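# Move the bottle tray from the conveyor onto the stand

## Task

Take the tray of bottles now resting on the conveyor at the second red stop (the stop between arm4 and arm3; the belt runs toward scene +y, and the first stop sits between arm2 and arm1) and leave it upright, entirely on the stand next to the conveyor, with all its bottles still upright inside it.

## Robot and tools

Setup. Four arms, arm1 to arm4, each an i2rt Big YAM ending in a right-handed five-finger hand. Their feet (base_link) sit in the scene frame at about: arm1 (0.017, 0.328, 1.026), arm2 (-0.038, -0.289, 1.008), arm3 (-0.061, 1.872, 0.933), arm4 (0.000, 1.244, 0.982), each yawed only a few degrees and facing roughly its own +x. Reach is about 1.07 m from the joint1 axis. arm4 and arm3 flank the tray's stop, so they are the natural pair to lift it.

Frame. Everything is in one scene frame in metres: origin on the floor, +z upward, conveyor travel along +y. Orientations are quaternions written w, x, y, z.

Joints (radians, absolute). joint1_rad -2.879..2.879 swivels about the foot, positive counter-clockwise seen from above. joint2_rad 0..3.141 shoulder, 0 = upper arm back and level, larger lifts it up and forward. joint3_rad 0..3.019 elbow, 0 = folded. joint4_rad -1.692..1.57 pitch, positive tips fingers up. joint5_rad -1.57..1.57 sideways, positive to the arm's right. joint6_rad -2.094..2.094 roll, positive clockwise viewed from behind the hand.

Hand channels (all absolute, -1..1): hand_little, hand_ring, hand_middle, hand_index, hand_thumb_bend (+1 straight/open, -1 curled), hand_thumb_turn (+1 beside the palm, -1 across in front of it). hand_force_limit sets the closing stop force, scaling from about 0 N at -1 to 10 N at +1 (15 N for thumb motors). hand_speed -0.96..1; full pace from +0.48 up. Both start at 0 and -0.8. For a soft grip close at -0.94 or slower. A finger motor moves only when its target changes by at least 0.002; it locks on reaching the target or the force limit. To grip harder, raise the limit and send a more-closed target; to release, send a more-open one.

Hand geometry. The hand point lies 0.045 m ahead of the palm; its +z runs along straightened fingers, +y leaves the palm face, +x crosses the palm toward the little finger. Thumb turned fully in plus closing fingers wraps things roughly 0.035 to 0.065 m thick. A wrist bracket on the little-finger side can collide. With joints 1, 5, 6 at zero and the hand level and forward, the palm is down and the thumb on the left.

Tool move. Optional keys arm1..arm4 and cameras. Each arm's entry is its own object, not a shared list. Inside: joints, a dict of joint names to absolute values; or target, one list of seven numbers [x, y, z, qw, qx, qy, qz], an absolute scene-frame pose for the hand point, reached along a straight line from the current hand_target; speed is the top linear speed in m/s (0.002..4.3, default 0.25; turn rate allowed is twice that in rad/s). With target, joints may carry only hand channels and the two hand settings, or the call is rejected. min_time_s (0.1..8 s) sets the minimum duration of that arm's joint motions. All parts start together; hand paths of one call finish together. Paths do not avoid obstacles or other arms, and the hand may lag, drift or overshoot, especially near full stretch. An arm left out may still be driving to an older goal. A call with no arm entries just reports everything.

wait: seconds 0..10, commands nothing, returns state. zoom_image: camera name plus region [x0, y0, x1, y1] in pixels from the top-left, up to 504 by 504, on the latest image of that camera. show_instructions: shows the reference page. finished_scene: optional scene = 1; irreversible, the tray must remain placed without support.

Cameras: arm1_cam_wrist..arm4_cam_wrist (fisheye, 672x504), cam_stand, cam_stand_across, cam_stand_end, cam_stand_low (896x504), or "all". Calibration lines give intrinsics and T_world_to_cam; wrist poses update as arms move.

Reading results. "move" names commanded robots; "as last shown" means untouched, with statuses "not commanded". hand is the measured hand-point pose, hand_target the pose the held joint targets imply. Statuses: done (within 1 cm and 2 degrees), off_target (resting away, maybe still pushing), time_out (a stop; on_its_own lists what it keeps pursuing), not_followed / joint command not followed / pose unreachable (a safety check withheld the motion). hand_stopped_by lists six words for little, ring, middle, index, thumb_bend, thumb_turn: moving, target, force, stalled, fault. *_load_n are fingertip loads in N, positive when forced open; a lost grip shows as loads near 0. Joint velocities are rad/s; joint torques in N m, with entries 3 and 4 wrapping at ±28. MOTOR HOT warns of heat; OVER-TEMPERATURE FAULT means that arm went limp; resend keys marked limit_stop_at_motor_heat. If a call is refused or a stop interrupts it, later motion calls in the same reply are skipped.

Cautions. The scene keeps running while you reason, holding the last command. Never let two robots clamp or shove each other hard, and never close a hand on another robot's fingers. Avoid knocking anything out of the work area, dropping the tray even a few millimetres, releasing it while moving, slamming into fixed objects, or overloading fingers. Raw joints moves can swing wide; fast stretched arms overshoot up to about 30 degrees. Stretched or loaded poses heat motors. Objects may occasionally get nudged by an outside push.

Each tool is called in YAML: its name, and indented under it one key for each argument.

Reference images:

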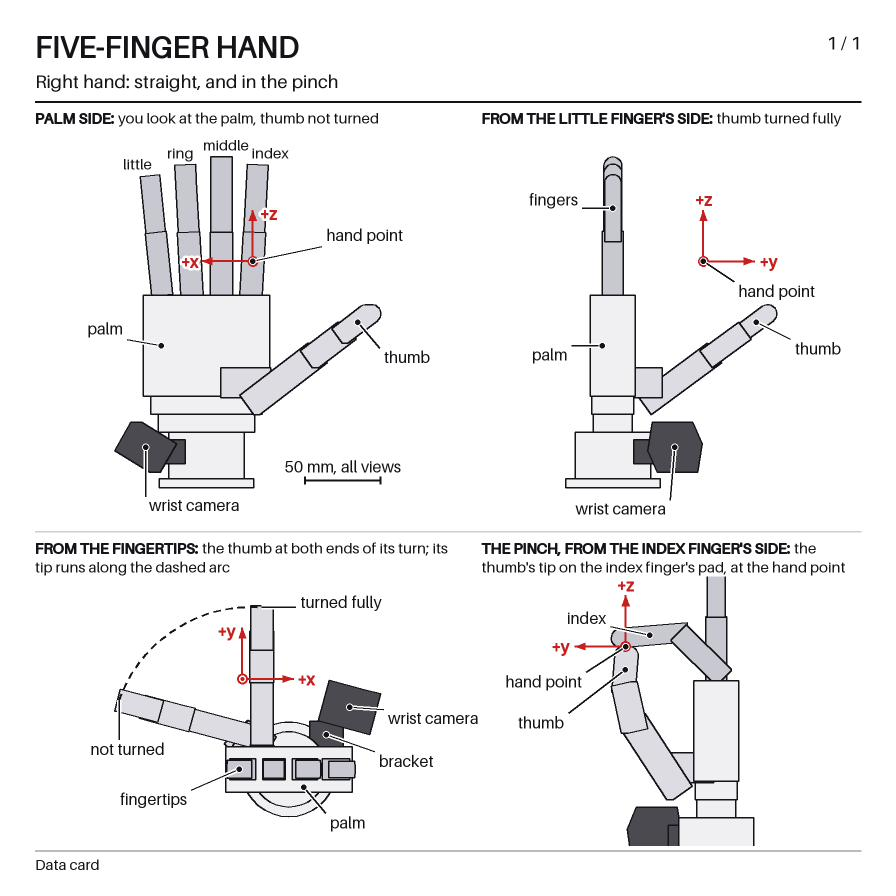

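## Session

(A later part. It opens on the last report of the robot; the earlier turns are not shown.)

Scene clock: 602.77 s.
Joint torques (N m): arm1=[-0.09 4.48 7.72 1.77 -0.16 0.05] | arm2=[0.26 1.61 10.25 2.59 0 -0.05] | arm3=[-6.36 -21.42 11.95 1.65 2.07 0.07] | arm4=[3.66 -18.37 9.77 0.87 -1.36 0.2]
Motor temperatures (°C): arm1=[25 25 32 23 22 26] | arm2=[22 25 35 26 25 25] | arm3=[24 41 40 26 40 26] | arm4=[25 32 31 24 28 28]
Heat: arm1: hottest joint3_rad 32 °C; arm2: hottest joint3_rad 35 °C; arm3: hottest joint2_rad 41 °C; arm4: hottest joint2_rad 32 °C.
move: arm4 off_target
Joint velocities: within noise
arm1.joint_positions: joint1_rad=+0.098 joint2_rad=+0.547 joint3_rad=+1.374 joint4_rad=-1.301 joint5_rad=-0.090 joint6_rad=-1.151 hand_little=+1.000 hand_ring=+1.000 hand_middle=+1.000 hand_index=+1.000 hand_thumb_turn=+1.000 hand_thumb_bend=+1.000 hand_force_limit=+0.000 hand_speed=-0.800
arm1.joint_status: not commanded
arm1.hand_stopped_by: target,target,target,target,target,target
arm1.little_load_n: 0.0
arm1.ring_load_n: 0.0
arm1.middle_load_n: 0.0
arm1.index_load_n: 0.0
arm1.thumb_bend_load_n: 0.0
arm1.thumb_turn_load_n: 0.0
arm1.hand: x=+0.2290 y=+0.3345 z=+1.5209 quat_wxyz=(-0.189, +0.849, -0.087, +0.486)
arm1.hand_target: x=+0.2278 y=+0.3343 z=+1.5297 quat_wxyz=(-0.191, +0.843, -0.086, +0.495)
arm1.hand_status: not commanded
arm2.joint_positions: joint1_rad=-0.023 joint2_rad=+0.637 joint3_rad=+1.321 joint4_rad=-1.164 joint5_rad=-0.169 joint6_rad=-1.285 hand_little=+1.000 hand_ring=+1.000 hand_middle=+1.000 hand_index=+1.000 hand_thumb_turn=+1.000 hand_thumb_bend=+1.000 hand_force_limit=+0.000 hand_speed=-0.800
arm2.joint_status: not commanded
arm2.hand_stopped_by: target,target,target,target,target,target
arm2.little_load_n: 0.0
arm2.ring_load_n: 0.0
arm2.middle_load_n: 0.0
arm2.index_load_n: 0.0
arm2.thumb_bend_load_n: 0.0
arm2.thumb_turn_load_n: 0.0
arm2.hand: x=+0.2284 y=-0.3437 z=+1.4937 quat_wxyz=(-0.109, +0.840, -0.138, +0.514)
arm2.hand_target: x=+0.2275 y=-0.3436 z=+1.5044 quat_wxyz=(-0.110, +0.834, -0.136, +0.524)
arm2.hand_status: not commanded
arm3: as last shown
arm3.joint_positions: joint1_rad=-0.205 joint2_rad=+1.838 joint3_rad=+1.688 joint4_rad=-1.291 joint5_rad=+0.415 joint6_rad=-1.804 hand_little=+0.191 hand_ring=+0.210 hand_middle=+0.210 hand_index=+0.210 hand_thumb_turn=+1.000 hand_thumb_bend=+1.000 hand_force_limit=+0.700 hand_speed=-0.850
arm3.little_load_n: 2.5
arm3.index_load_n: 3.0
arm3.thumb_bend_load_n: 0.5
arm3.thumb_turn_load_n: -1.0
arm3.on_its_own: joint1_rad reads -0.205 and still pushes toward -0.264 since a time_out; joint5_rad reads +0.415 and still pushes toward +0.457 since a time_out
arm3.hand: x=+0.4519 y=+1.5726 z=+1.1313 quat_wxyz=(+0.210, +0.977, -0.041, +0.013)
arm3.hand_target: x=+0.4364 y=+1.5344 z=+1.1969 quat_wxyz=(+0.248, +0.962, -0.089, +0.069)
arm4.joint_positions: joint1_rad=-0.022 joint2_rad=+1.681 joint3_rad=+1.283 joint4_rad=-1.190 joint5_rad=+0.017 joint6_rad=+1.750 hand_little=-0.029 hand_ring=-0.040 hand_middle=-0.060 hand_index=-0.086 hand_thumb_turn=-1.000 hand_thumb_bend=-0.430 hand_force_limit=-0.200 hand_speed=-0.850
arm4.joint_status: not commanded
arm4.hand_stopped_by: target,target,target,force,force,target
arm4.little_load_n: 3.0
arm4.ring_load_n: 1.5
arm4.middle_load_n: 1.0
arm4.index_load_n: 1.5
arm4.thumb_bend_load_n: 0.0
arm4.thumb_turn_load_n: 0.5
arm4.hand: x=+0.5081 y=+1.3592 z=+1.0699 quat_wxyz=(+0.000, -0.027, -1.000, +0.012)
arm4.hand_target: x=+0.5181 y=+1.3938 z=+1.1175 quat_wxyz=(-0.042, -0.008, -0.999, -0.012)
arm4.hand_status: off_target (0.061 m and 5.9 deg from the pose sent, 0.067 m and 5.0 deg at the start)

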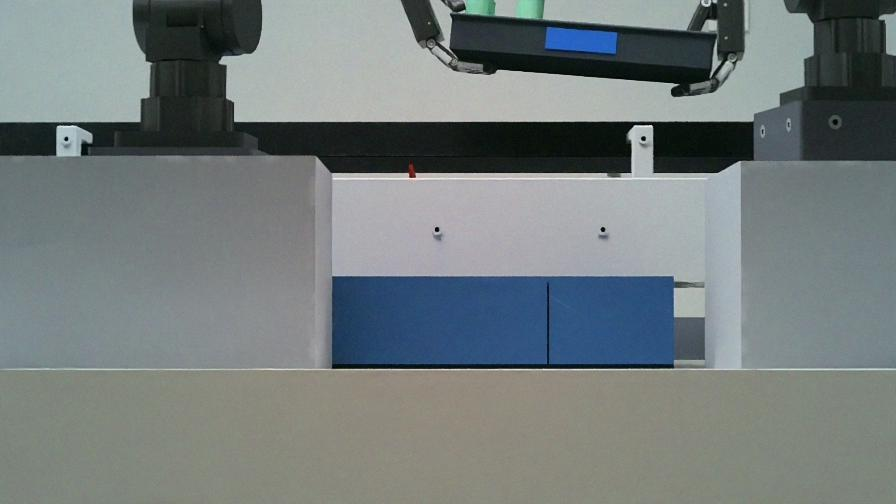

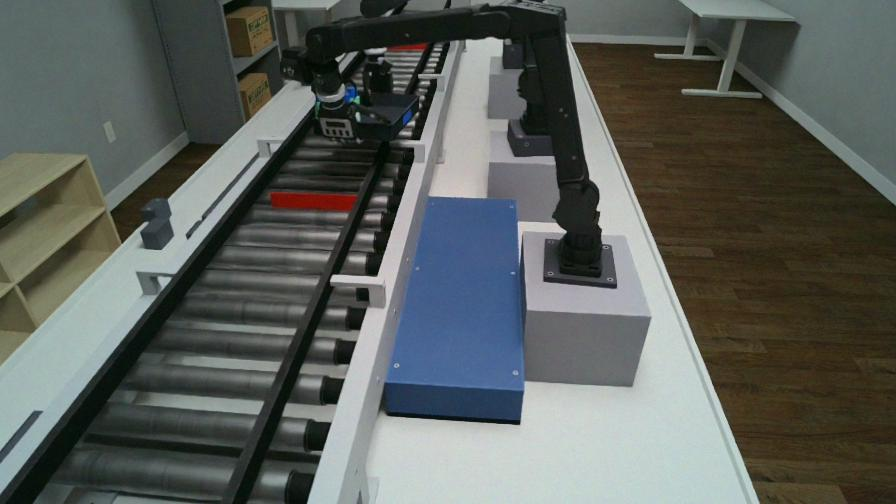

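move:
  arm3: {"target": [0.332, 1.594, 1.169, 0.2334, 0.9697, -0.0551, 0.0401], "speed": 0.02}
  arm4: {"target": [0.424, 1.431, 1.12, -0.032, -0.009, -0.999, -0.009], "speed": 0.02}
  cameras: ["arm3_cam_wrist", "cam_stand_across", "cam_stand"]

zoom_image:
  camera: "cam_stand_across"
  region: [360, 0, 700, 140]

Scene clock: 613.53 s.
Joint torques (N m): arm1=[-0.15 2.96 7.69 1.62 -0.14 0.02] | arm2=[0.5 1.96 10.21 2.61 0 -0.06] | arm3=[-4.72 -16.03 11.3 1.06 2.28 0.24] | arm4=[3.37 -14.86 7.76 1.85 -1.34 0.62]
Motor temperatures (°C): arm1=[25 25 32 23 22 26] | arm2=[22 25 35 26 25 25] | arm3=[24 40 39 26 40 26] | arm4=[25 32 31 24 28 28]
Heat: arm1: hottest joint3_rad 32 °C; arm2: hottest joint3_rad 35 °C; arm3: hottest joint2_rad 40 °C; arm4: hottest joint2_rad 32 °C.
move: arm3 off_target; arm4 off_target
Joint velocities: within noise
arm1, arm2: as last shown
arm2.middle_load_n: 0.5
arm3.joint_positions: joint1_rad=-0.185 joint2_rad=+1.538 joint3_rad=+1.281 joint4_rad=-1.229 joint5_rad=+0.399 joint6_rad=-1.828 hand_little=+0.191 hand_ring=+0.210 hand_middle=+0.210 hand_index=+0.210 hand_thumb_turn=+1.000 hand_thumb_bend=+1.000 hand_force_limit=+0.700 hand_speed=-0.850
arm3.joint_status: not commanded
arm3.hand_stopped_by: target,target,target,target,target,target
arm3.little_load_n: 4.0
arm3.ring_load_n: 1.0
arm3.middle_load_n: 0.0
arm3.index_load_n: 1.0
arm3.thumb_bend_load_n: 0.0
arm3.thumb_turn_load_n: 0.0
arm3.hand: x=+0.3363 y=+1.6185 z=+1.1215 quat_wxyz=(+0.197, +0.980, -0.014, -0.006)
arm3.hand_target: x=+0.3297 y=+1.5960 z=+1.1679 quat_wxyz=(+0.233, +0.970, -0.056, +0.039)
arm3.hand_status: off_target (0.054 m and 8.3 deg from the pose sent, 0.128 m and 4.5 deg at the start)
arm4.joint_positions: joint1_rad=+0.111 joint2_rad=+1.471 joint3_rad=+1.096 joint4_rad=-1.223 joint5_rad=+0.021 joint6_rad=+1.828 hand_little=-0.029 hand_ring=-0.040 hand_middle=-0.060 hand_index=-0.087 hand_thumb_turn=-1.000 hand_thumb_bend=-0.430 hand_force_limit=-0.200 hand_speed=-0.850
arm4.joint_status: not commanded
arm4.hand_stopped_by: target,target,target,force,force,target
arm4.little_load_n: 4.0
arm4.ring_load_n: 0.5
arm4.middle_load_n: 0.0
arm4.index_load_n: 0.5
arm4.thumb_bend_load_n: 3.0
arm4.thumb_turn_load_n: 0.0
arm4.hand: x=+0.4167 y=+1.4026 z=+1.0903 quat_wxyz=(+0.004, +0.001, -1.000, +0.017)
arm4.hand_target: x=+0.4222 y=+1.4299 z=+1.1200 quat_wxyz=(-0.030, -0.007, -0.999, -0.011)
arm4.hand_status: off_target (0.042 m and 5.2 deg from the pose sent, 0.121 m and 4.8 deg at the start)
pictures: arm3_cam_wrist, cam_stand, cam_stand_across
arm3_cam_wrist: T_world_to_cam=[[0.20431, -0.88235, 0.42394, 0.87879], [-0.82072, 0.08165, 0.56547, -0.49149], [-0.53355, -0.46346, -0.70748, 1.84018]] pos_world=[0.39892, 1.66838, 1.20726]

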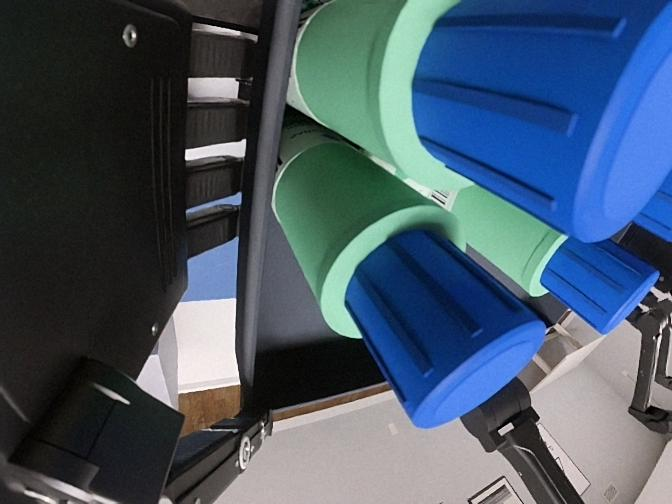

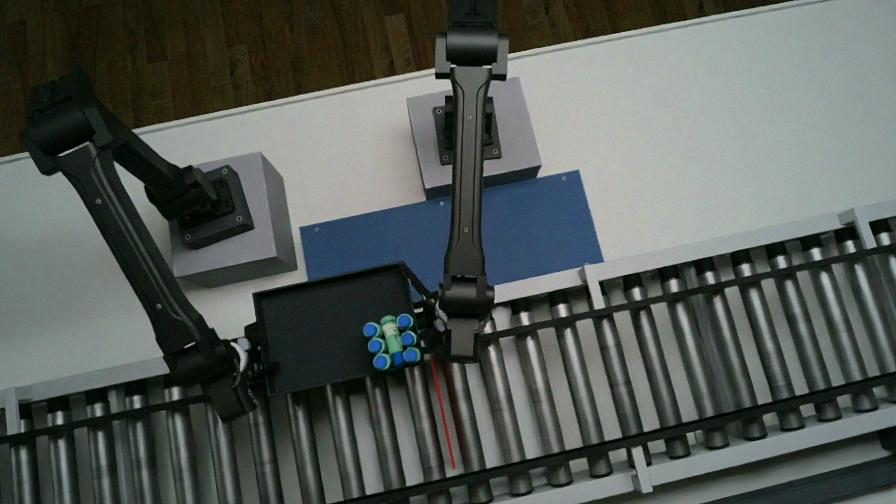

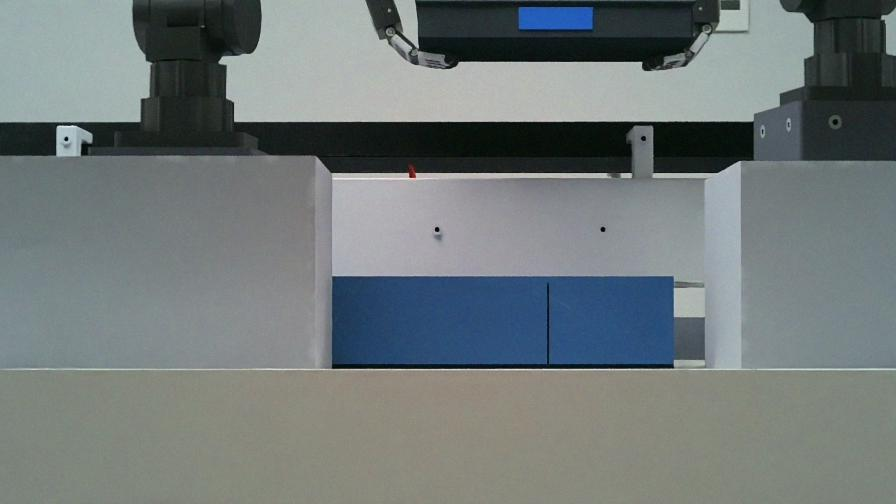

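Scaled by 1.482 from the camera's image (finer frame: 1280x720).

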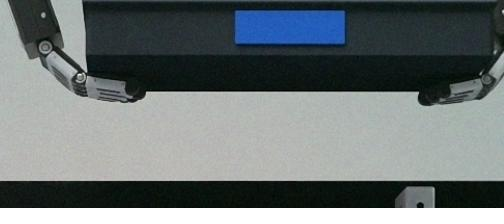

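move:
  arm3: {"target": [0.265, 1.645, 1.161, 0.228, 0.971, -0.048, 0.033], "speed": 0.025}
  arm4: {"target": [0.352, 1.477, 1.116, -0.028, -0.009, -0.999, -0.01], "speed": 0.025}
  cameras: ["arm3_cam_wrist", "cam_stand_across", "cam_stand"]

zoom_image:
  camera: "cam_stand_across"
  region: [340, 0, 680, 140]

Scene clock: 619.63 s.
Joint torques (N m): arm1=[-0.21 3.25 7.58 1.61 -0.17 0.03] | arm2=[0.5 1.79 10.14 2.59 0.02 -0.04] | arm3=[-4.25 -12.34 11.38 0.18 2.44 0.34] | arm4=[3.31 -12.63 7.94 1.96 -1.57 0.57]
Motor temperatures (°C): arm1=[25 25 32 23 22 26] | arm2=[22 25 35 26 25 25] | arm3=[24 39 39 26 40 26] | arm4=[25 31 31 24 28 28]
Heat: arm1: hottest joint3_rad 32 °C; arm2: hottest joint3_rad 35 °C; arm3: hottest joint5_rad 40 °C; arm4: hottest joint2_rad 31 °C.
move: arm3 off_target; arm4 off_target
Joint velocities: within noise
arm1, arm2: as last shown
arm2.middle_load_n: 0.0
arm3.joint_positions: joint1_rad=-0.118 joint2_rad=+1.340 joint3_rad=+1.079 joint4_rad=-1.245 joint5_rad=+0.399 joint6_rad=-1.768 hand_little=+0.191 hand_ring=+0.210 hand_middle=+0.210 hand_index=+0.210 hand_thumb_turn=+1.000 hand_thumb_bend=+1.000 hand_force_limit=+0.700 hand_speed=-0.850
arm3.joint_status: not commanded
arm3.hand_stopped_by: target,target,target,target,target,target
arm3.little_load_n: 4.0
arm3.ring_load_n: 1.0
arm3.middle_load_n: 0.5
arm3.index_load_n: 1.0
arm3.thumb_bend_load_n: 0.0
arm3.thumb_turn_load_n: 0.0
arm3.hand: x=+0.2693 y=+1.6639 z=+1.1225 quat_wxyz=(+0.196, +0.981, -0.009, -0.003)
arm3.hand_target: x=+0.2637 y=+1.6464 z=+1.1597 quat_wxyz=(+0.228, +0.972, -0.049, +0.033)
arm3.hand_status: off_target (0.043 m and 7.2 deg from the pose sent, 0.086 m and 7.0 deg at the start)
arm4.joint_positions: joint1_rad=+0.292 joint2_rad=+1.346 joint3_rad=+0.969 joint4_rad=-1.229 joint5_rad=+0.029 joint6_rad=+2.008 hand_little=-0.029 hand_ring=-0.040 hand_middle=-0.060 hand_index=-0.087 hand_thumb_turn=-1.000 hand_thumb_bend=-0.430 hand_force_limit=-0.200 hand_speed=-0.850
arm4.joint_status: not commanded
arm4.hand_stopped_by: target,target,target,force,force,target
arm4.little_load_n: 4.5
arm4.ring_load_n: 0.5
arm4.middle_load_n: 0.0
arm4.index_load_n: 0.5
arm4.thumb_bend_load_n: 1.5
arm4.thumb_turn_load_n: 0.0
arm4.hand: x=+0.3481 y=+1.4481 z=+1.0889 quat_wxyz=(+0.002, +0.001, -1.000, +0.023)
arm4.hand_target: x=+0.3507 y=+1.4755 z=+1.1163 quat_wxyz=(-0.025, -0.004, -1.000, -0.013)
arm4.hand_status: off_target (0.040 m and 5.3 deg from the pose sent, 0.102 m and 4.9 deg at the start; a joint's target at an end of its range on 18 of 116 steps)
pictures: arm3_cam_wrist, cam_stand, cam_stand_across
arm3_cam_wrist: T_world_to_cam=[[0.21352, -0.88111, 0.42198, 0.9298], [-0.824, 0.06962, 0.5623, -0.52628], [-0.52482, -0.46777, -0.71117, 1.83528]] pos_world=[0.33101, 1.71438, 1.20876]

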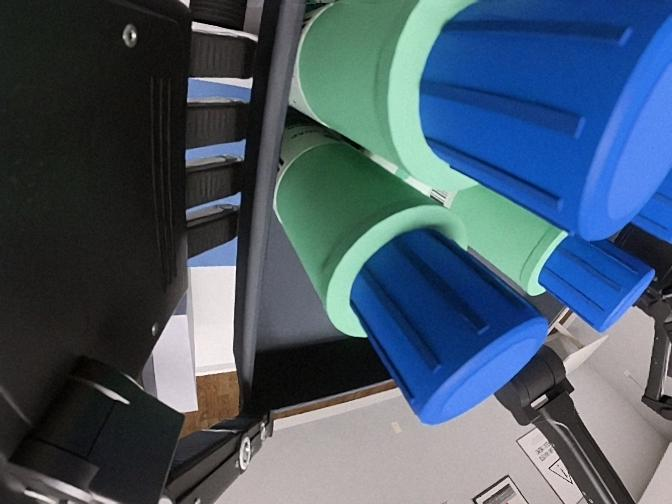

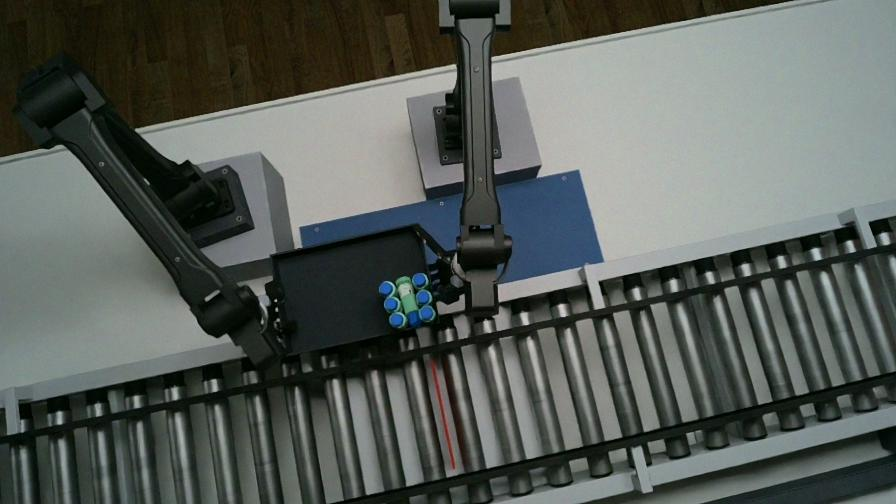

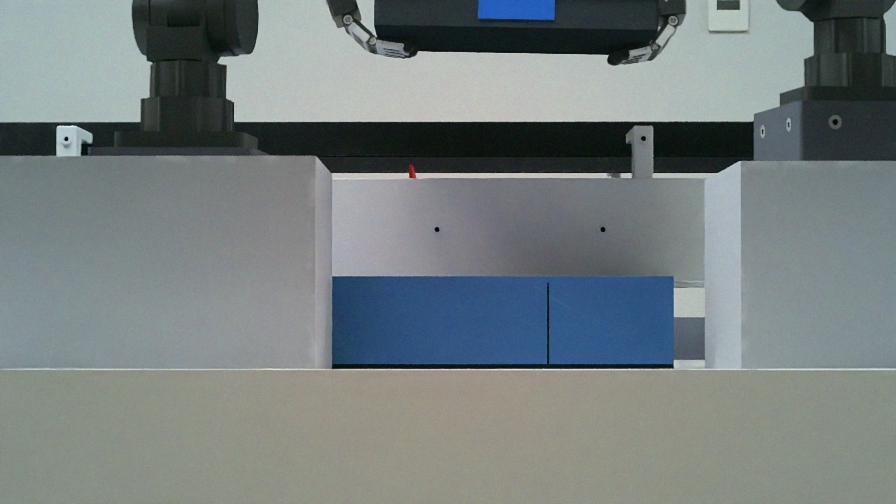

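Scaled by 1.482 from the camera's image (finer frame: 1280x720).

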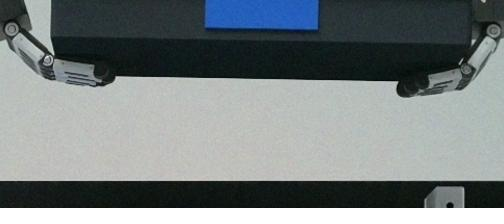

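move:
  arm3: {"target": [0.215, 1.66, 1.154, 0.224, 0.972, -0.044, 0.029], "speed": 0.025}
  arm4: {"target": [0.300, 1.488, 1.113, -0.028, -0.009, -0.999, -0.01], "speed": 0.025}
  cameras: ["arm4_cam_wrist", "cam_stand_across", "cam_stand"]

zoom_image:
  camera: "cam_stand_across"
  region: [340, 0, 680, 140]

Scene clock: 634.60 s.
Joint torques (N m): arm1=[0.03 3.72 7.64 1.52 -0.18 0.03] | arm2=[0.26 1.55 10.26 2.56 0.01 -0.04] | arm3=[-3.84 -9.93 11.51 0.23 2.33 0.34] | arm4=[3.14 -10.81 8.01 1.99 -1.69 0.37]
Motor temperatures (°C): arm1=[25 25 32 23 22 26] | arm2=[22 25 35 26 25 25] | arm3=[24 37 38 26 41 26] | arm4=[25 31 30 24 28 28]
Heat: arm1: hottest joint3_rad 32 °C; arm2: hottest joint3_rad 35 °C; arm3: hottest joint5_rad 41 °C; arm4: hottest joint2_rad 31 °C.
move: arm3 off_target; arm4 off_target
Joint velocities: within noise
arm1, arm2: as last shown
arm3.joint_positions: joint1_rad=-0.116 joint2_rad=+1.198 joint3_rad=+0.954 joint4_rad=-1.268 joint5_rad=+0.395 joint6_rad=-1.768 hand_little=+0.191 hand_ring=+0.210 hand_middle=+0.210 hand_index=+0.210 hand_thumb_turn=+1.000 hand_thumb_bend=+1.000 hand_force_limit=+0.700 hand_speed=-0.850
arm3.joint_status: not commanded
arm3.hand_stopped_by: target,target,target,target,target,target
arm3.little_load_n: 5.0
arm3.ring_load_n: 1.5
arm3.middle_load_n: 0.0
arm3.index_load_n: 0.5
arm3.thumb_bend_load_n: 0.0
arm3.thumb_turn_load_n: 0.0
arm3.hand: x=+0.2168 y=+1.6755 z=+1.1208 quat_wxyz=(+0.193, +0.981, -0.008, -0.006)
arm3.hand_target: x=+0.2139 y=+1.6612 z=+1.1530 quat_wxyz=(+0.224, +0.973, -0.045, +0.029)
arm3.hand_status: off_target (0.037 m and 6.8 deg from the pose sent, 0.063 m and 6.4 deg at the start)
arm4.joint_positions: joint1_rad=+0.365 joint2_rad=+1.244 joint3_rad=+0.875 joint4_rad=-1.231 joint5_rad=-0.004 joint6_rad=+2.030 hand_little=-0.029 hand_ring=-0.040 hand_middle=-0.060 hand_index=-0.087 hand_thumb_turn=-1.000 hand_thumb_bend=-0.430 hand_force_limit=-0.200 hand_speed=-0.850
arm4.joint_status: not commanded
arm4.hand_stopped_by: target,target,target,force,force,target
arm4.little_load_n: 2.5
arm4.ring_load_n: 1.0
arm4.middle_load_n: 0.5
arm4.index_load_n: 0.5
arm4.thumb_bend_load_n: 0.0
arm4.thumb_turn_load_n: 0.5
arm4.hand: x=+0.2987 y=+1.4603 z=+1.0885 quat_wxyz=(+0.006, +0.027, -1.000, +0.008)
arm4.hand_target: x=+0.2992 y=+1.4861 z=+1.1132 quat_wxyz=(-0.016, +0.032, -0.999, -0.029)
arm4.hand_status: off_target (0.037 m and 6.1 deg from the pose sent, 0.067 m and 5.3 deg at the start; a joint's target at an end of its range on 72 of 77 steps)
pictures: arm4_cam_wrist, cam_stand, cam_stand_across
arm4_cam_wrist: T_world_to_cam=[[-0.27846, 0.95957, 0.0411, -1.36806], [0.8233, 0.21644, 0.52471, -1.13638], [0.4946, 0.17995, -0.85029, 0.62841]] pos_world=[0.24383, 1.44563, 1.18683]

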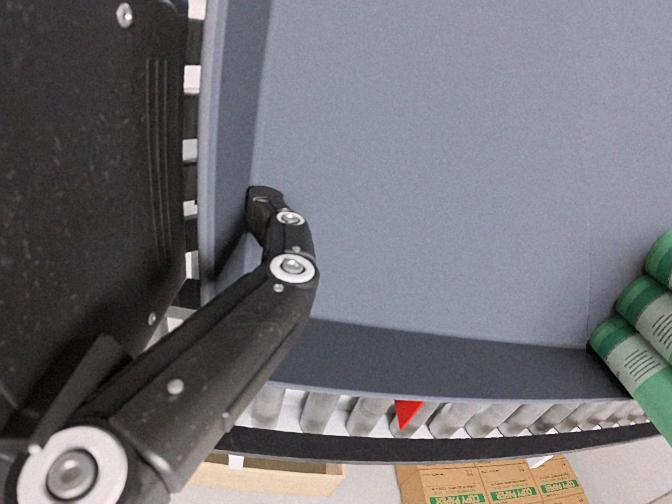

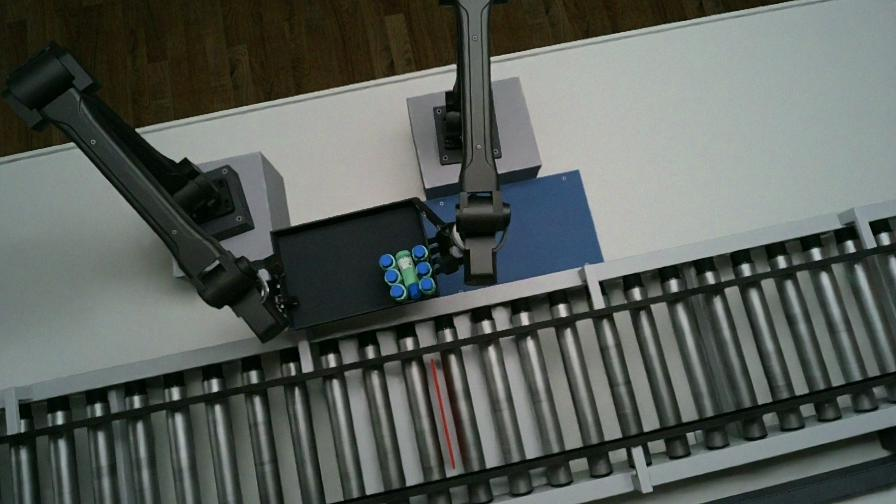

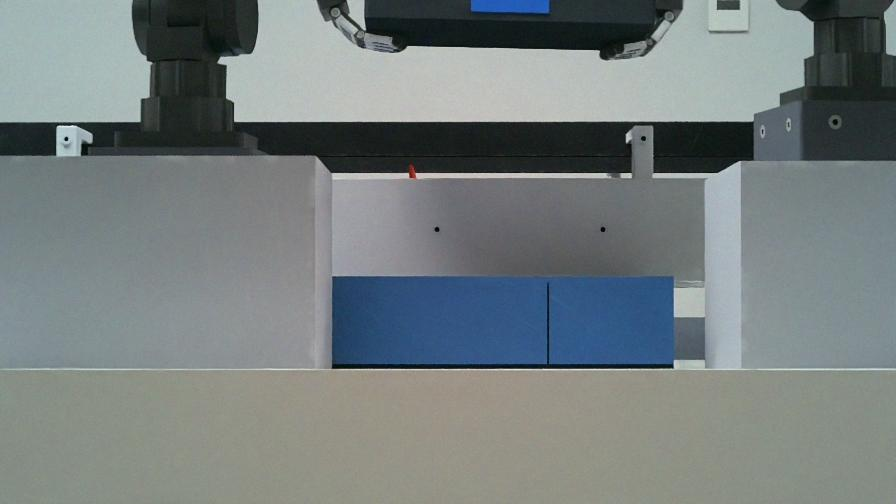

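Scaled by 1.482 from the camera's image (finer frame: 1280x720).

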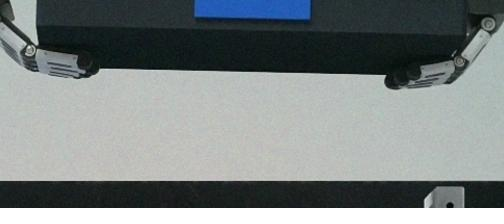

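move:
  arm3: {"target": [0.166, 1.678, 1.086, 0.222, 0.972, -0.044, 0.029], "speed": 0.025}
  arm4: {"target": [0.251, 1.503, 1.056, -0.022, 0.010, -0.999, -0.02], "speed": 0.025}
  cameras: ["arm4_cam_wrist", "cam_stand_across", "cam_stand"]

zoom_image:
  camera: "cam_stand_across"
  region: [340, 0, 720, 140]

Scene clock: 641.07 s.
Joint torques (N m): arm1=[-0.26 4.6 7.58 1.55 -0.17 0.03] | arm2=[0.38 1.61 10.24 2.65 0.02 -0.03] | arm3=[-2.9 -7.59 11.19 1.29 2.17 0.49] | arm4=[2.73 -9.58 7.3 2.5 -1.54 0.21]
Motor temperatures (°C): arm1=[25 25 32 23 22 26] | arm2=[22 25 35 26 25 25] | arm3=[24 36 37 26 40 26] | arm4=[25 31 30 24 28 28]
Heat: arm1: hottest joint3_rad 32 °C; arm2: hottest joint3_rad 35 °C; arm3: hottest joint5_rad 40 °C; arm4: hottest joint2_rad 31 °C.
move: arm3 off_target; arm4 off_target
Joint velocities: within noise
arm1, arm2: as last shown
arm1.ring_load_n: -0.5
arm3.joint_positions: joint1_rad=-0.110 joint2_rad=+1.088 joint3_rad=+0.701 joint4_rad=-1.157 joint5_rad=+0.395 joint6_rad=-1.762 hand_little=+0.191 hand_ring=+0.210 hand_middle=+0.210 hand_index=+0.210 hand_thumb_turn=+1.000 hand_thumb_bend=+1.000 hand_force_limit=+0.700 hand_speed=-0.850
arm3.joint_status: not commanded
arm3.hand_stopped_by: target,target,target,target,target,target
arm3.little_load_n: 4.5
arm3.ring_load_n: 1.5
arm3.middle_load_n: 0.5
arm3.index_load_n: 0.5
arm3.thumb_bend_load_n: 0.0
arm3.thumb_turn_load_n: 0.0
arm3.hand: x=+0.1545 y=+1.6905 z=+1.0587 quat_wxyz=(+0.190, +0.982, -0.004, -0.019)
arm3.hand_target: x=+0.1646 y=+1.6789 z=+1.0857 quat_wxyz=(+0.221, +0.974, -0.045, +0.029)
arm3.hand_status: off_target (0.032 m and 8.1 deg from the pose sent, 0.062 m and 6.7 deg at the start)
arm4.joint_positions: joint1_rad=+0.454 joint2_rad=+1.229 joint3_rad=+0.706 joint4_rad=-1.086 joint5_rad=-0.060 joint6_rad=+2.048 hand_little=-0.029 hand_ring=-0.040 hand_middle=-0.060 hand_index=-0.086 hand_thumb_turn=-1.000 hand_thumb_bend=-0.430 hand_force_limit=-0.200 hand_speed=-0.850
arm4.joint_status: not commanded
arm4.hand_stopped_by: target,target,target,force,force,target
arm4.little_load_n: 2.0
arm4.ring_load_n: 0.5
arm4.middle_load_n: 0.5
arm4.index_load_n: 1.0
arm4.thumb_bend_load_n: 0.0
arm4.thumb_turn_load_n: 0.0
arm4.hand: x=+0.2468 y=+1.4753 z=+1.0358 quat_wxyz=(+0.025, +0.061, -0.998, -0.013)
arm4.hand_target: x=+0.2504 y=+1.5010 z=+1.0568 quat_wxyz=(+0.000, +0.073, -0.996, -0.050)
arm4.hand_status: off_target (0.035 m and 8.0 deg from the pose sent, 0.072 m and 4.9 deg at the start; a joint's target at an end of its range on 113 of 116 steps)
pictures: arm4_cam_wrist, cam_stand, cam_stand_across
arm4_cam_wrist: T_world_to_cam=[[-0.34098, 0.93557, 0.09191, -1.39651], [0.82699, 0.25204, 0.50256, -1.09953], [0.44701, 0.24737, -0.85964, 0.5285]] pos_world=[0.19687, 1.45292, 1.13525]

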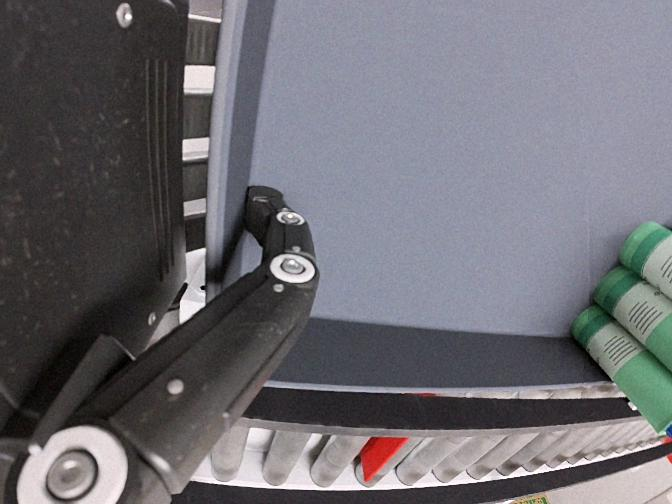

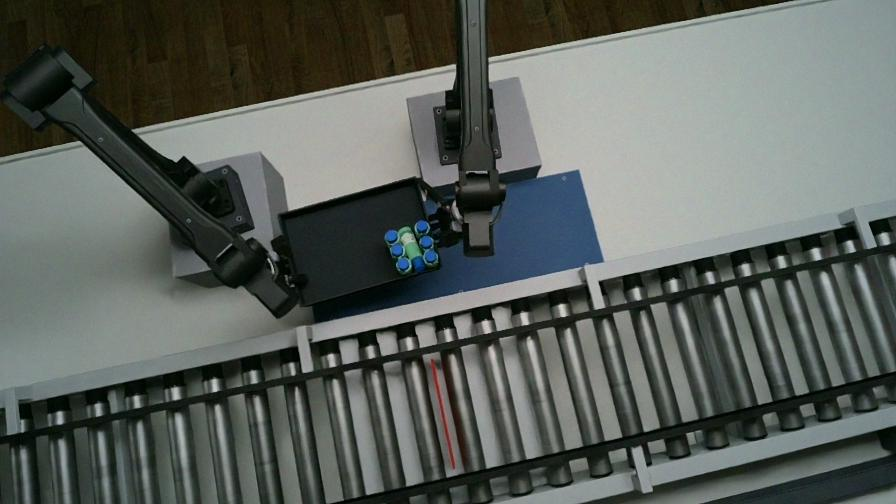

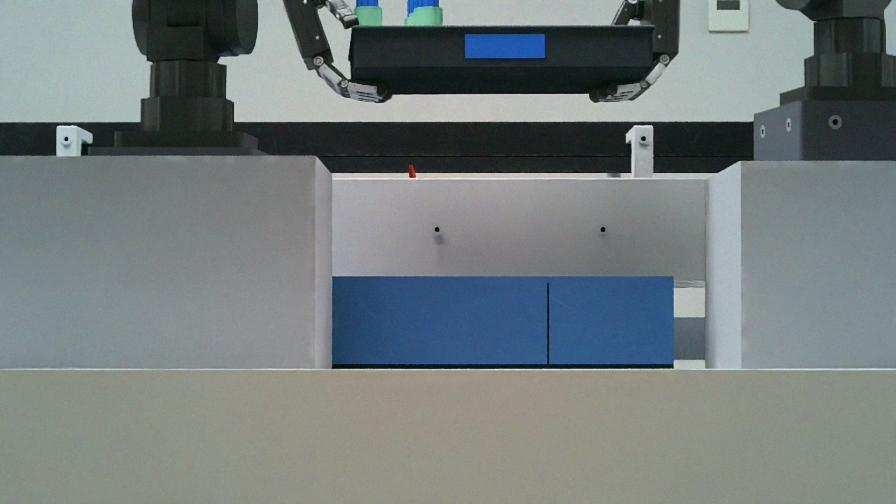

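Scaled by 1.326 from the camera's image (finer frame: 1280x720).

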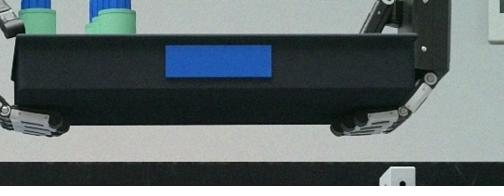

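move:
  arm3: {"target": [0.176, 1.678, 1.006, 0.222, 0.972, -0.040, 0.025], "speed": 0.03}
  arm4: {"target": [0.249, 1.501, 0.977, -0.01, 0.06, -0.998, -0.03], "speed": 0.03}
  cameras: ["arm3_cam_wrist", "cam_stand_across", "cam_stand", "cam_stand_end"]

zoom_image:
  camera: "cam_stand_across"
  region: [300, 80, 720, 280]

Scene clock: 647.33 s.
Joint torques (N m): arm1=[-0.44 3.9 7.61 1.7 -0.15 0.03] | arm2=[0.15 1.55 10.21 2.63 0.02 -0.04] | arm3=[-2.55 -6.65 9.95 1.39 2.19 0.3] | arm4=[2.84 -9.17 6.12 2.5 -1.16 0.08]
Motor temperatures (°C): arm1=[25 25 32 23 22 26] | arm2=[22 25 35 26 25 25] | arm3=[24 35 37 26 40 26] | arm4=[25 30 30 24 28 28]
Heat: arm1: hottest joint3_rad 32 °C; arm2: hottest joint3_rad 35 °C; arm3: hottest joint5_rad 40 °C; arm4: hottest joint2_rad 30 °C.
move: arm3 off_target; arm4 off_target
Joint velocities: within noise
arm1, arm2: as last shown
arm1.ring_load_n: 0.0
arm1.index_load_n: -0.5
arm3.joint_positions: joint1_rad=-0.108 joint2_rad=+1.219 joint3_rad=+0.578 joint4_rad=-0.888 joint5_rad=+0.398 joint6_rad=-1.743 hand_little=+0.191 hand_ring=+0.210 hand_middle=+0.210 hand_index=+0.210 hand_thumb_turn=+1.000 hand_thumb_bend=+1.000 hand_force_limit=+0.700 hand_speed=-0.850
arm3.joint_status: not commanded
arm3.hand_stopped_by: target,target,target,target,target,target
arm3.little_load_n: 3.0
arm3.ring_load_n: 1.0
arm3.middle_load_n: 1.0
arm3.index_load_n: 2.0
arm3.thumb_bend_load_n: 0.0
arm3.thumb_turn_load_n: 0.0
arm3.hand: x=+0.1590 y=+1.6908 z=+0.9862 quat_wxyz=(+0.193, +0.981, -0.014, -0.010)
arm3.hand_target: x=+0.1750 y=+1.6790 z=+1.0063 quat_wxyz=(+0.222, +0.974, -0.040, +0.025)
arm3.hand_status: off_target (0.029 m and 6.1 deg from the pose sent, 0.058 m and 7.5 deg at the start)
arm4.joint_positions: joint1_rad=+0.466 joint2_rad=+1.366 joint3_rad=+0.590 joint4_rad=-0.818 joint5_rad=-0.049 joint6_rad=+2.063 hand_little=-0.029 hand_ring=-0.040 hand_middle=-0.060 hand_index=-0.086 hand_thumb_turn=-1.000 hand_thumb_bend=-0.430 hand_force_limit=-0.200 hand_speed=-0.850
arm4.joint_status: not commanded
arm4.hand_stopped_by: target,target,target,force,force,target
arm4.little_load_n: 1.0
arm4.ring_load_n: 0.0
arm4.middle_load_n: 0.5
arm4.index_load_n: 2.5
arm4.thumb_bend_load_n: 0.0
arm4.thumb_turn_load_n: 0.0
arm4.hand: x=+0.2454 y=+1.4745 z=+0.9640 quat_wxyz=(+0.016, +0.061, -0.998, -0.011)
arm4.hand_target: x=+0.2485 y=+1.4995 z=+0.9777 quat_wxyz=(-0.003, +0.080, -0.996, -0.039)
arm4.hand_status: off_target (0.030 m and 3.7 deg from the pose sent, 0.064 m and 4.5 deg at the start; a joint's target at an end of its range on 90 of 96 steps)
pictures: arm3_cam_wrist, cam_stand, cam_stand_across, cam_stand_end
arm3_cam_wrist: T_world_to_cam=[[0.20664, -0.88594, 0.41522, 1.0505], [-0.81584, 0.07824, 0.57296, -0.56882], [-0.5401, -0.45715, -0.70662, 1.67296]] pos_world=[0.22242, 1.73998, 1.07186]

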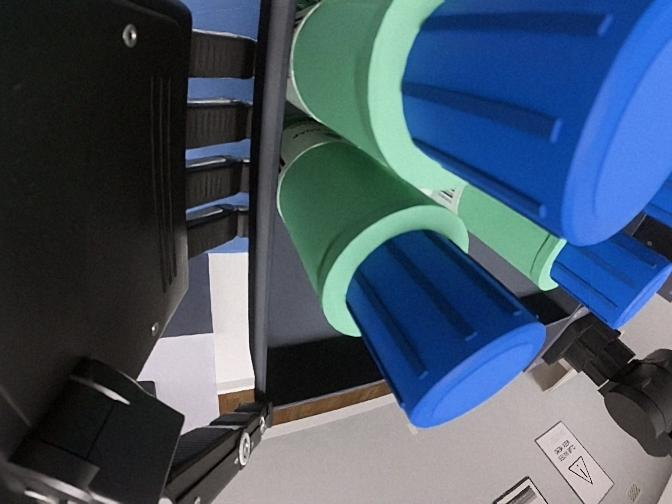

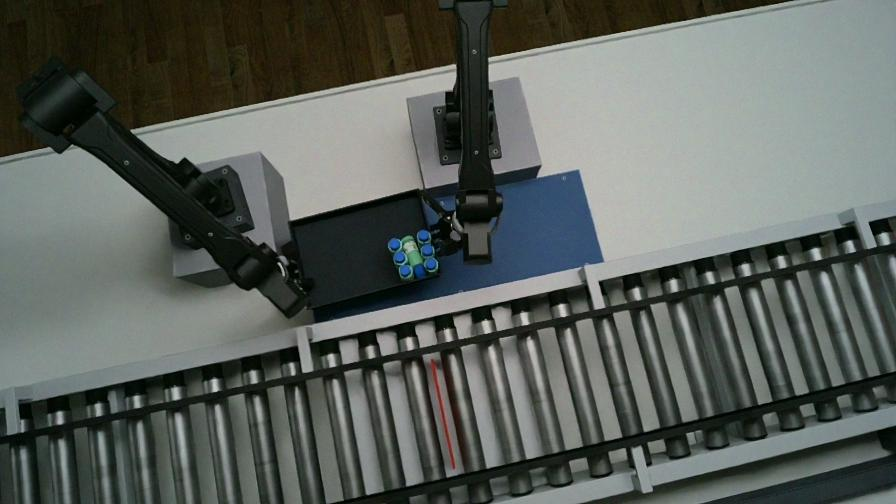

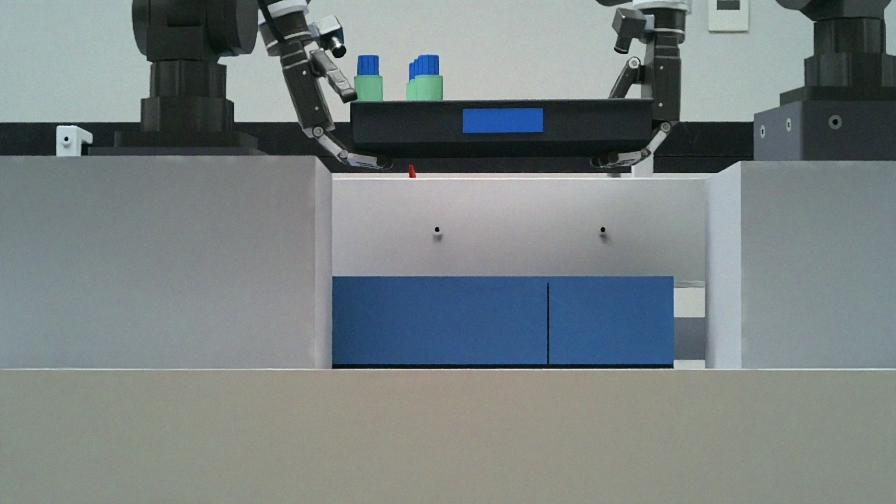

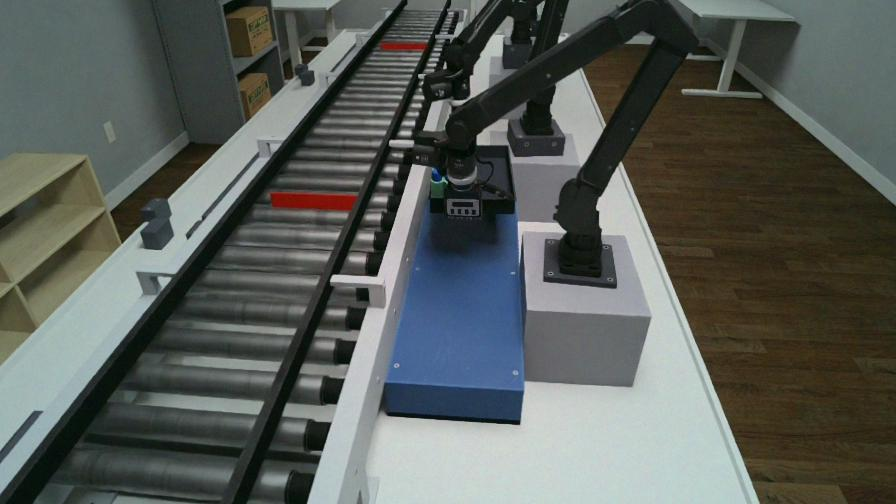

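Scaled by 1.200 from the camera's image (finer frame: 1280x720).

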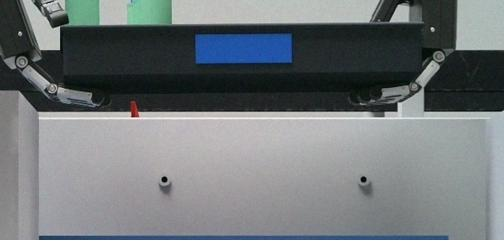

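move:
  arm3: {"target": [0.170, 1.679, 0.908, 0.220, 0.974, -0.038, 0.022], "speed": 0.03}
  arm4: {"target": [0.245, 1.500, 0.879, -0.005, 0.07, -0.998, -0.035], "speed": 0.03}
  cameras: ["arm3_cam_wrist", "cam_stand_across", "cam_stand", "cam_stand_end"]

zoom_image:
  camera: "cam_stand_across"
  region: [300, 120, 720, 320]

zoom_image:
  camera: "cam_stand_end"
  region: [370, 100, 570, 300]

Scene clock: 653.53 s.
Joint torques (N m): arm1=[-0.21 4.37 7.53 1.54 -0.15 0.04] | arm2=[0.44 1.49 10.26 2.52 0 -0.05] | arm3=[-3.19 -7.77 6.65 1.4 1.97 0.19] | arm4=[2.55 -10.75 3.71 2.3 -1.2 0.08]
Motor temperatures (°C): arm1=[25 25 32 23 22 26] | arm2=[22 25 35 26 25 25] | arm3=[24 34 36 26 40 26] | arm4=[25 30 30 24 28 28]
Heat: arm1: hottest joint3_rad 32 °C; arm2: hottest joint3_rad 35 °C; arm3: hottest joint5_rad 40 °C; arm4: hottest joint2_rad 30 °C.
move: arm3 off_target; arm4 off_target
Joint velocities: within noise
arm1, arm2: as last shown
arm1.index_load_n: 0.0
arm3.joint_positions: joint1_rad=-0.108 joint2_rad=+1.476 joint3_rad=+0.458 joint4_rad=-0.504 joint5_rad=+0.400 joint6_rad=-1.741 hand_little=+0.191 hand_ring=+0.210 hand_middle=+0.210 hand_index=+0.210 hand_thumb_turn=+1.000 hand_thumb_bend=+1.000 hand_force_limit=+0.700 hand_speed=-0.850
arm3.joint_status: not commanded
arm3.hand_stopped_by: target,target,target,target,target,target
arm3.little_load_n: 3.5
arm3.ring_load_n: 1.0
arm3.middle_load_n: 0.5
arm3.index_load_n: 1.5
arm3.thumb_bend_load_n: 0.0
arm3.thumb_turn_load_n: 0.0
arm3.hand: x=+0.1546 y=+1.6926 z=+0.8943 quat_wxyz=(+0.195, +0.981, -0.015, -0.007)
arm3.hand_target: x=+0.1692 y=+1.6797 z=+0.9083 quat_wxyz=(+0.220, +0.975, -0.039, +0.022)
arm3.hand_status: off_target (0.025 m and 5.1 deg from the pose sent, 0.080 m and 5.6 deg at the start)
arm4.joint_positions: joint1_rad=+0.475 joint2_rad=+1.666 joint3_rad=+0.510 joint4_rad=-0.434 joint5_rad=-0.053 joint6_rad=+2.063 hand_little=-0.029 hand_ring=-0.040 hand_middle=-0.060 hand_index=-0.086 hand_thumb_turn=-1.000 hand_thumb_bend=-0.430 hand_force_limit=-0.200 hand_speed=-0.850
arm4.joint_status: not commanded
arm4.hand_stopped_by: target,target,target,force,force,target
arm4.little_load_n: 1.0
arm4.ring_load_n: 0.0
arm4.middle_load_n: 0.5
arm4.index_load_n: 2.5
arm4.thumb_bend_load_n: 0.0
arm4.thumb_turn_load_n: 0.0
arm4.hand: x=+0.2417 y=+1.4751 z=+0.8685 quat_wxyz=(+0.015, +0.065, -0.998, -0.014)
arm4.hand_target: x=+0.2448 y=+1.4987 z=+0.8794 quat_wxyz=(+0.000, +0.083, -0.996, -0.041)
arm4.hand_status: off_target (0.027 m and 3.3 deg from the pose sent, 0.089 m and 3.8 deg at the start; a joint's target at an end of its range on 109 of 115 steps)
pictures: arm3_cam_wrist, cam_stand, cam_stand_across, cam_stand_end
arm3_cam_wrist: T_world_to_cam=[[0.20265, -0.88472, 0.41976, 1.08564], [-0.82017, 0.08086, 0.56638, -0.51774], [-0.53503, -0.45905, -0.70924, 1.61121]] pos_world=[0.21742, 1.74198, 0.98026]

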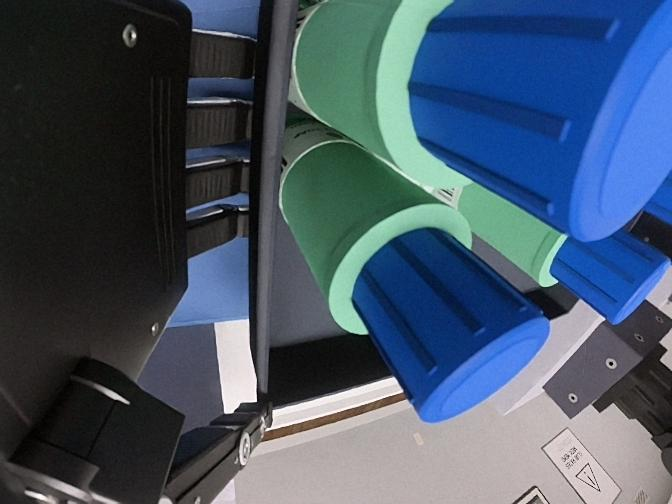

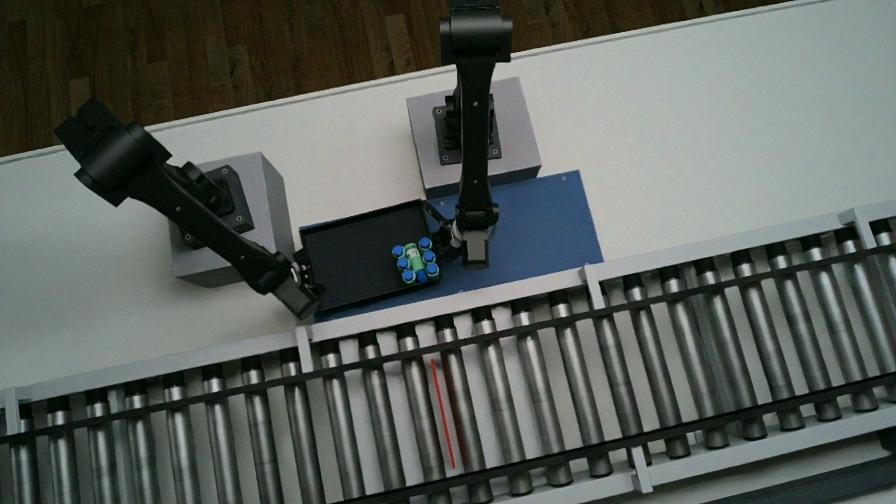

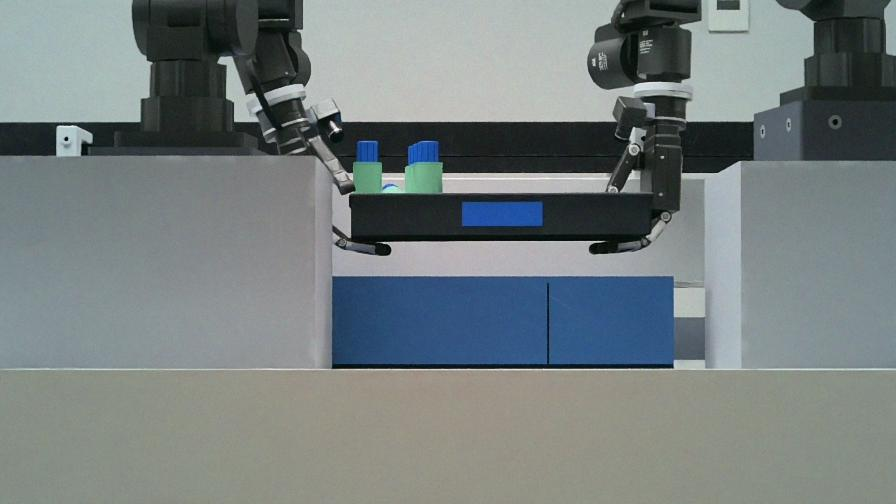

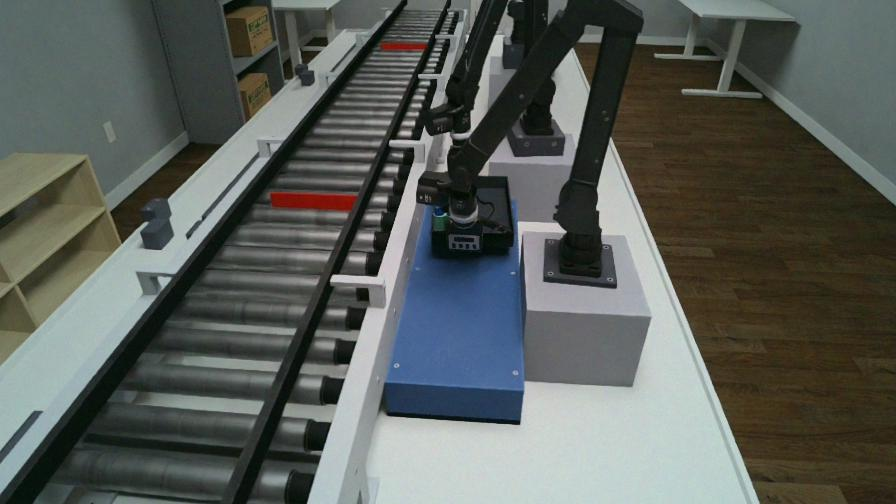

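Scaled by 1.200 from the camera's image (finer frame: 1280x720).

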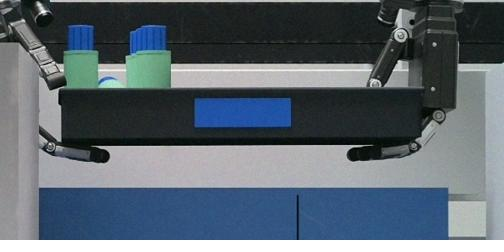

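Scaled by 2.520 from the camera's image (finer frame: 1280x720).

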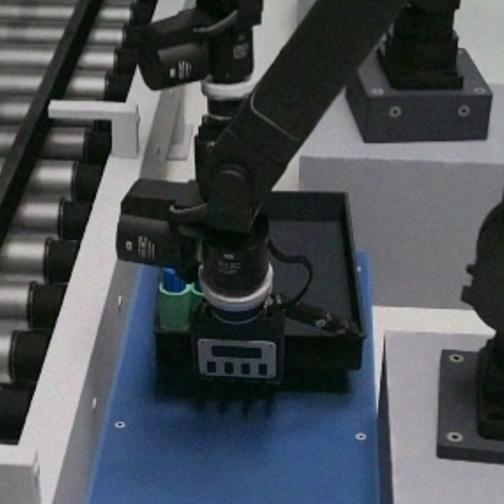

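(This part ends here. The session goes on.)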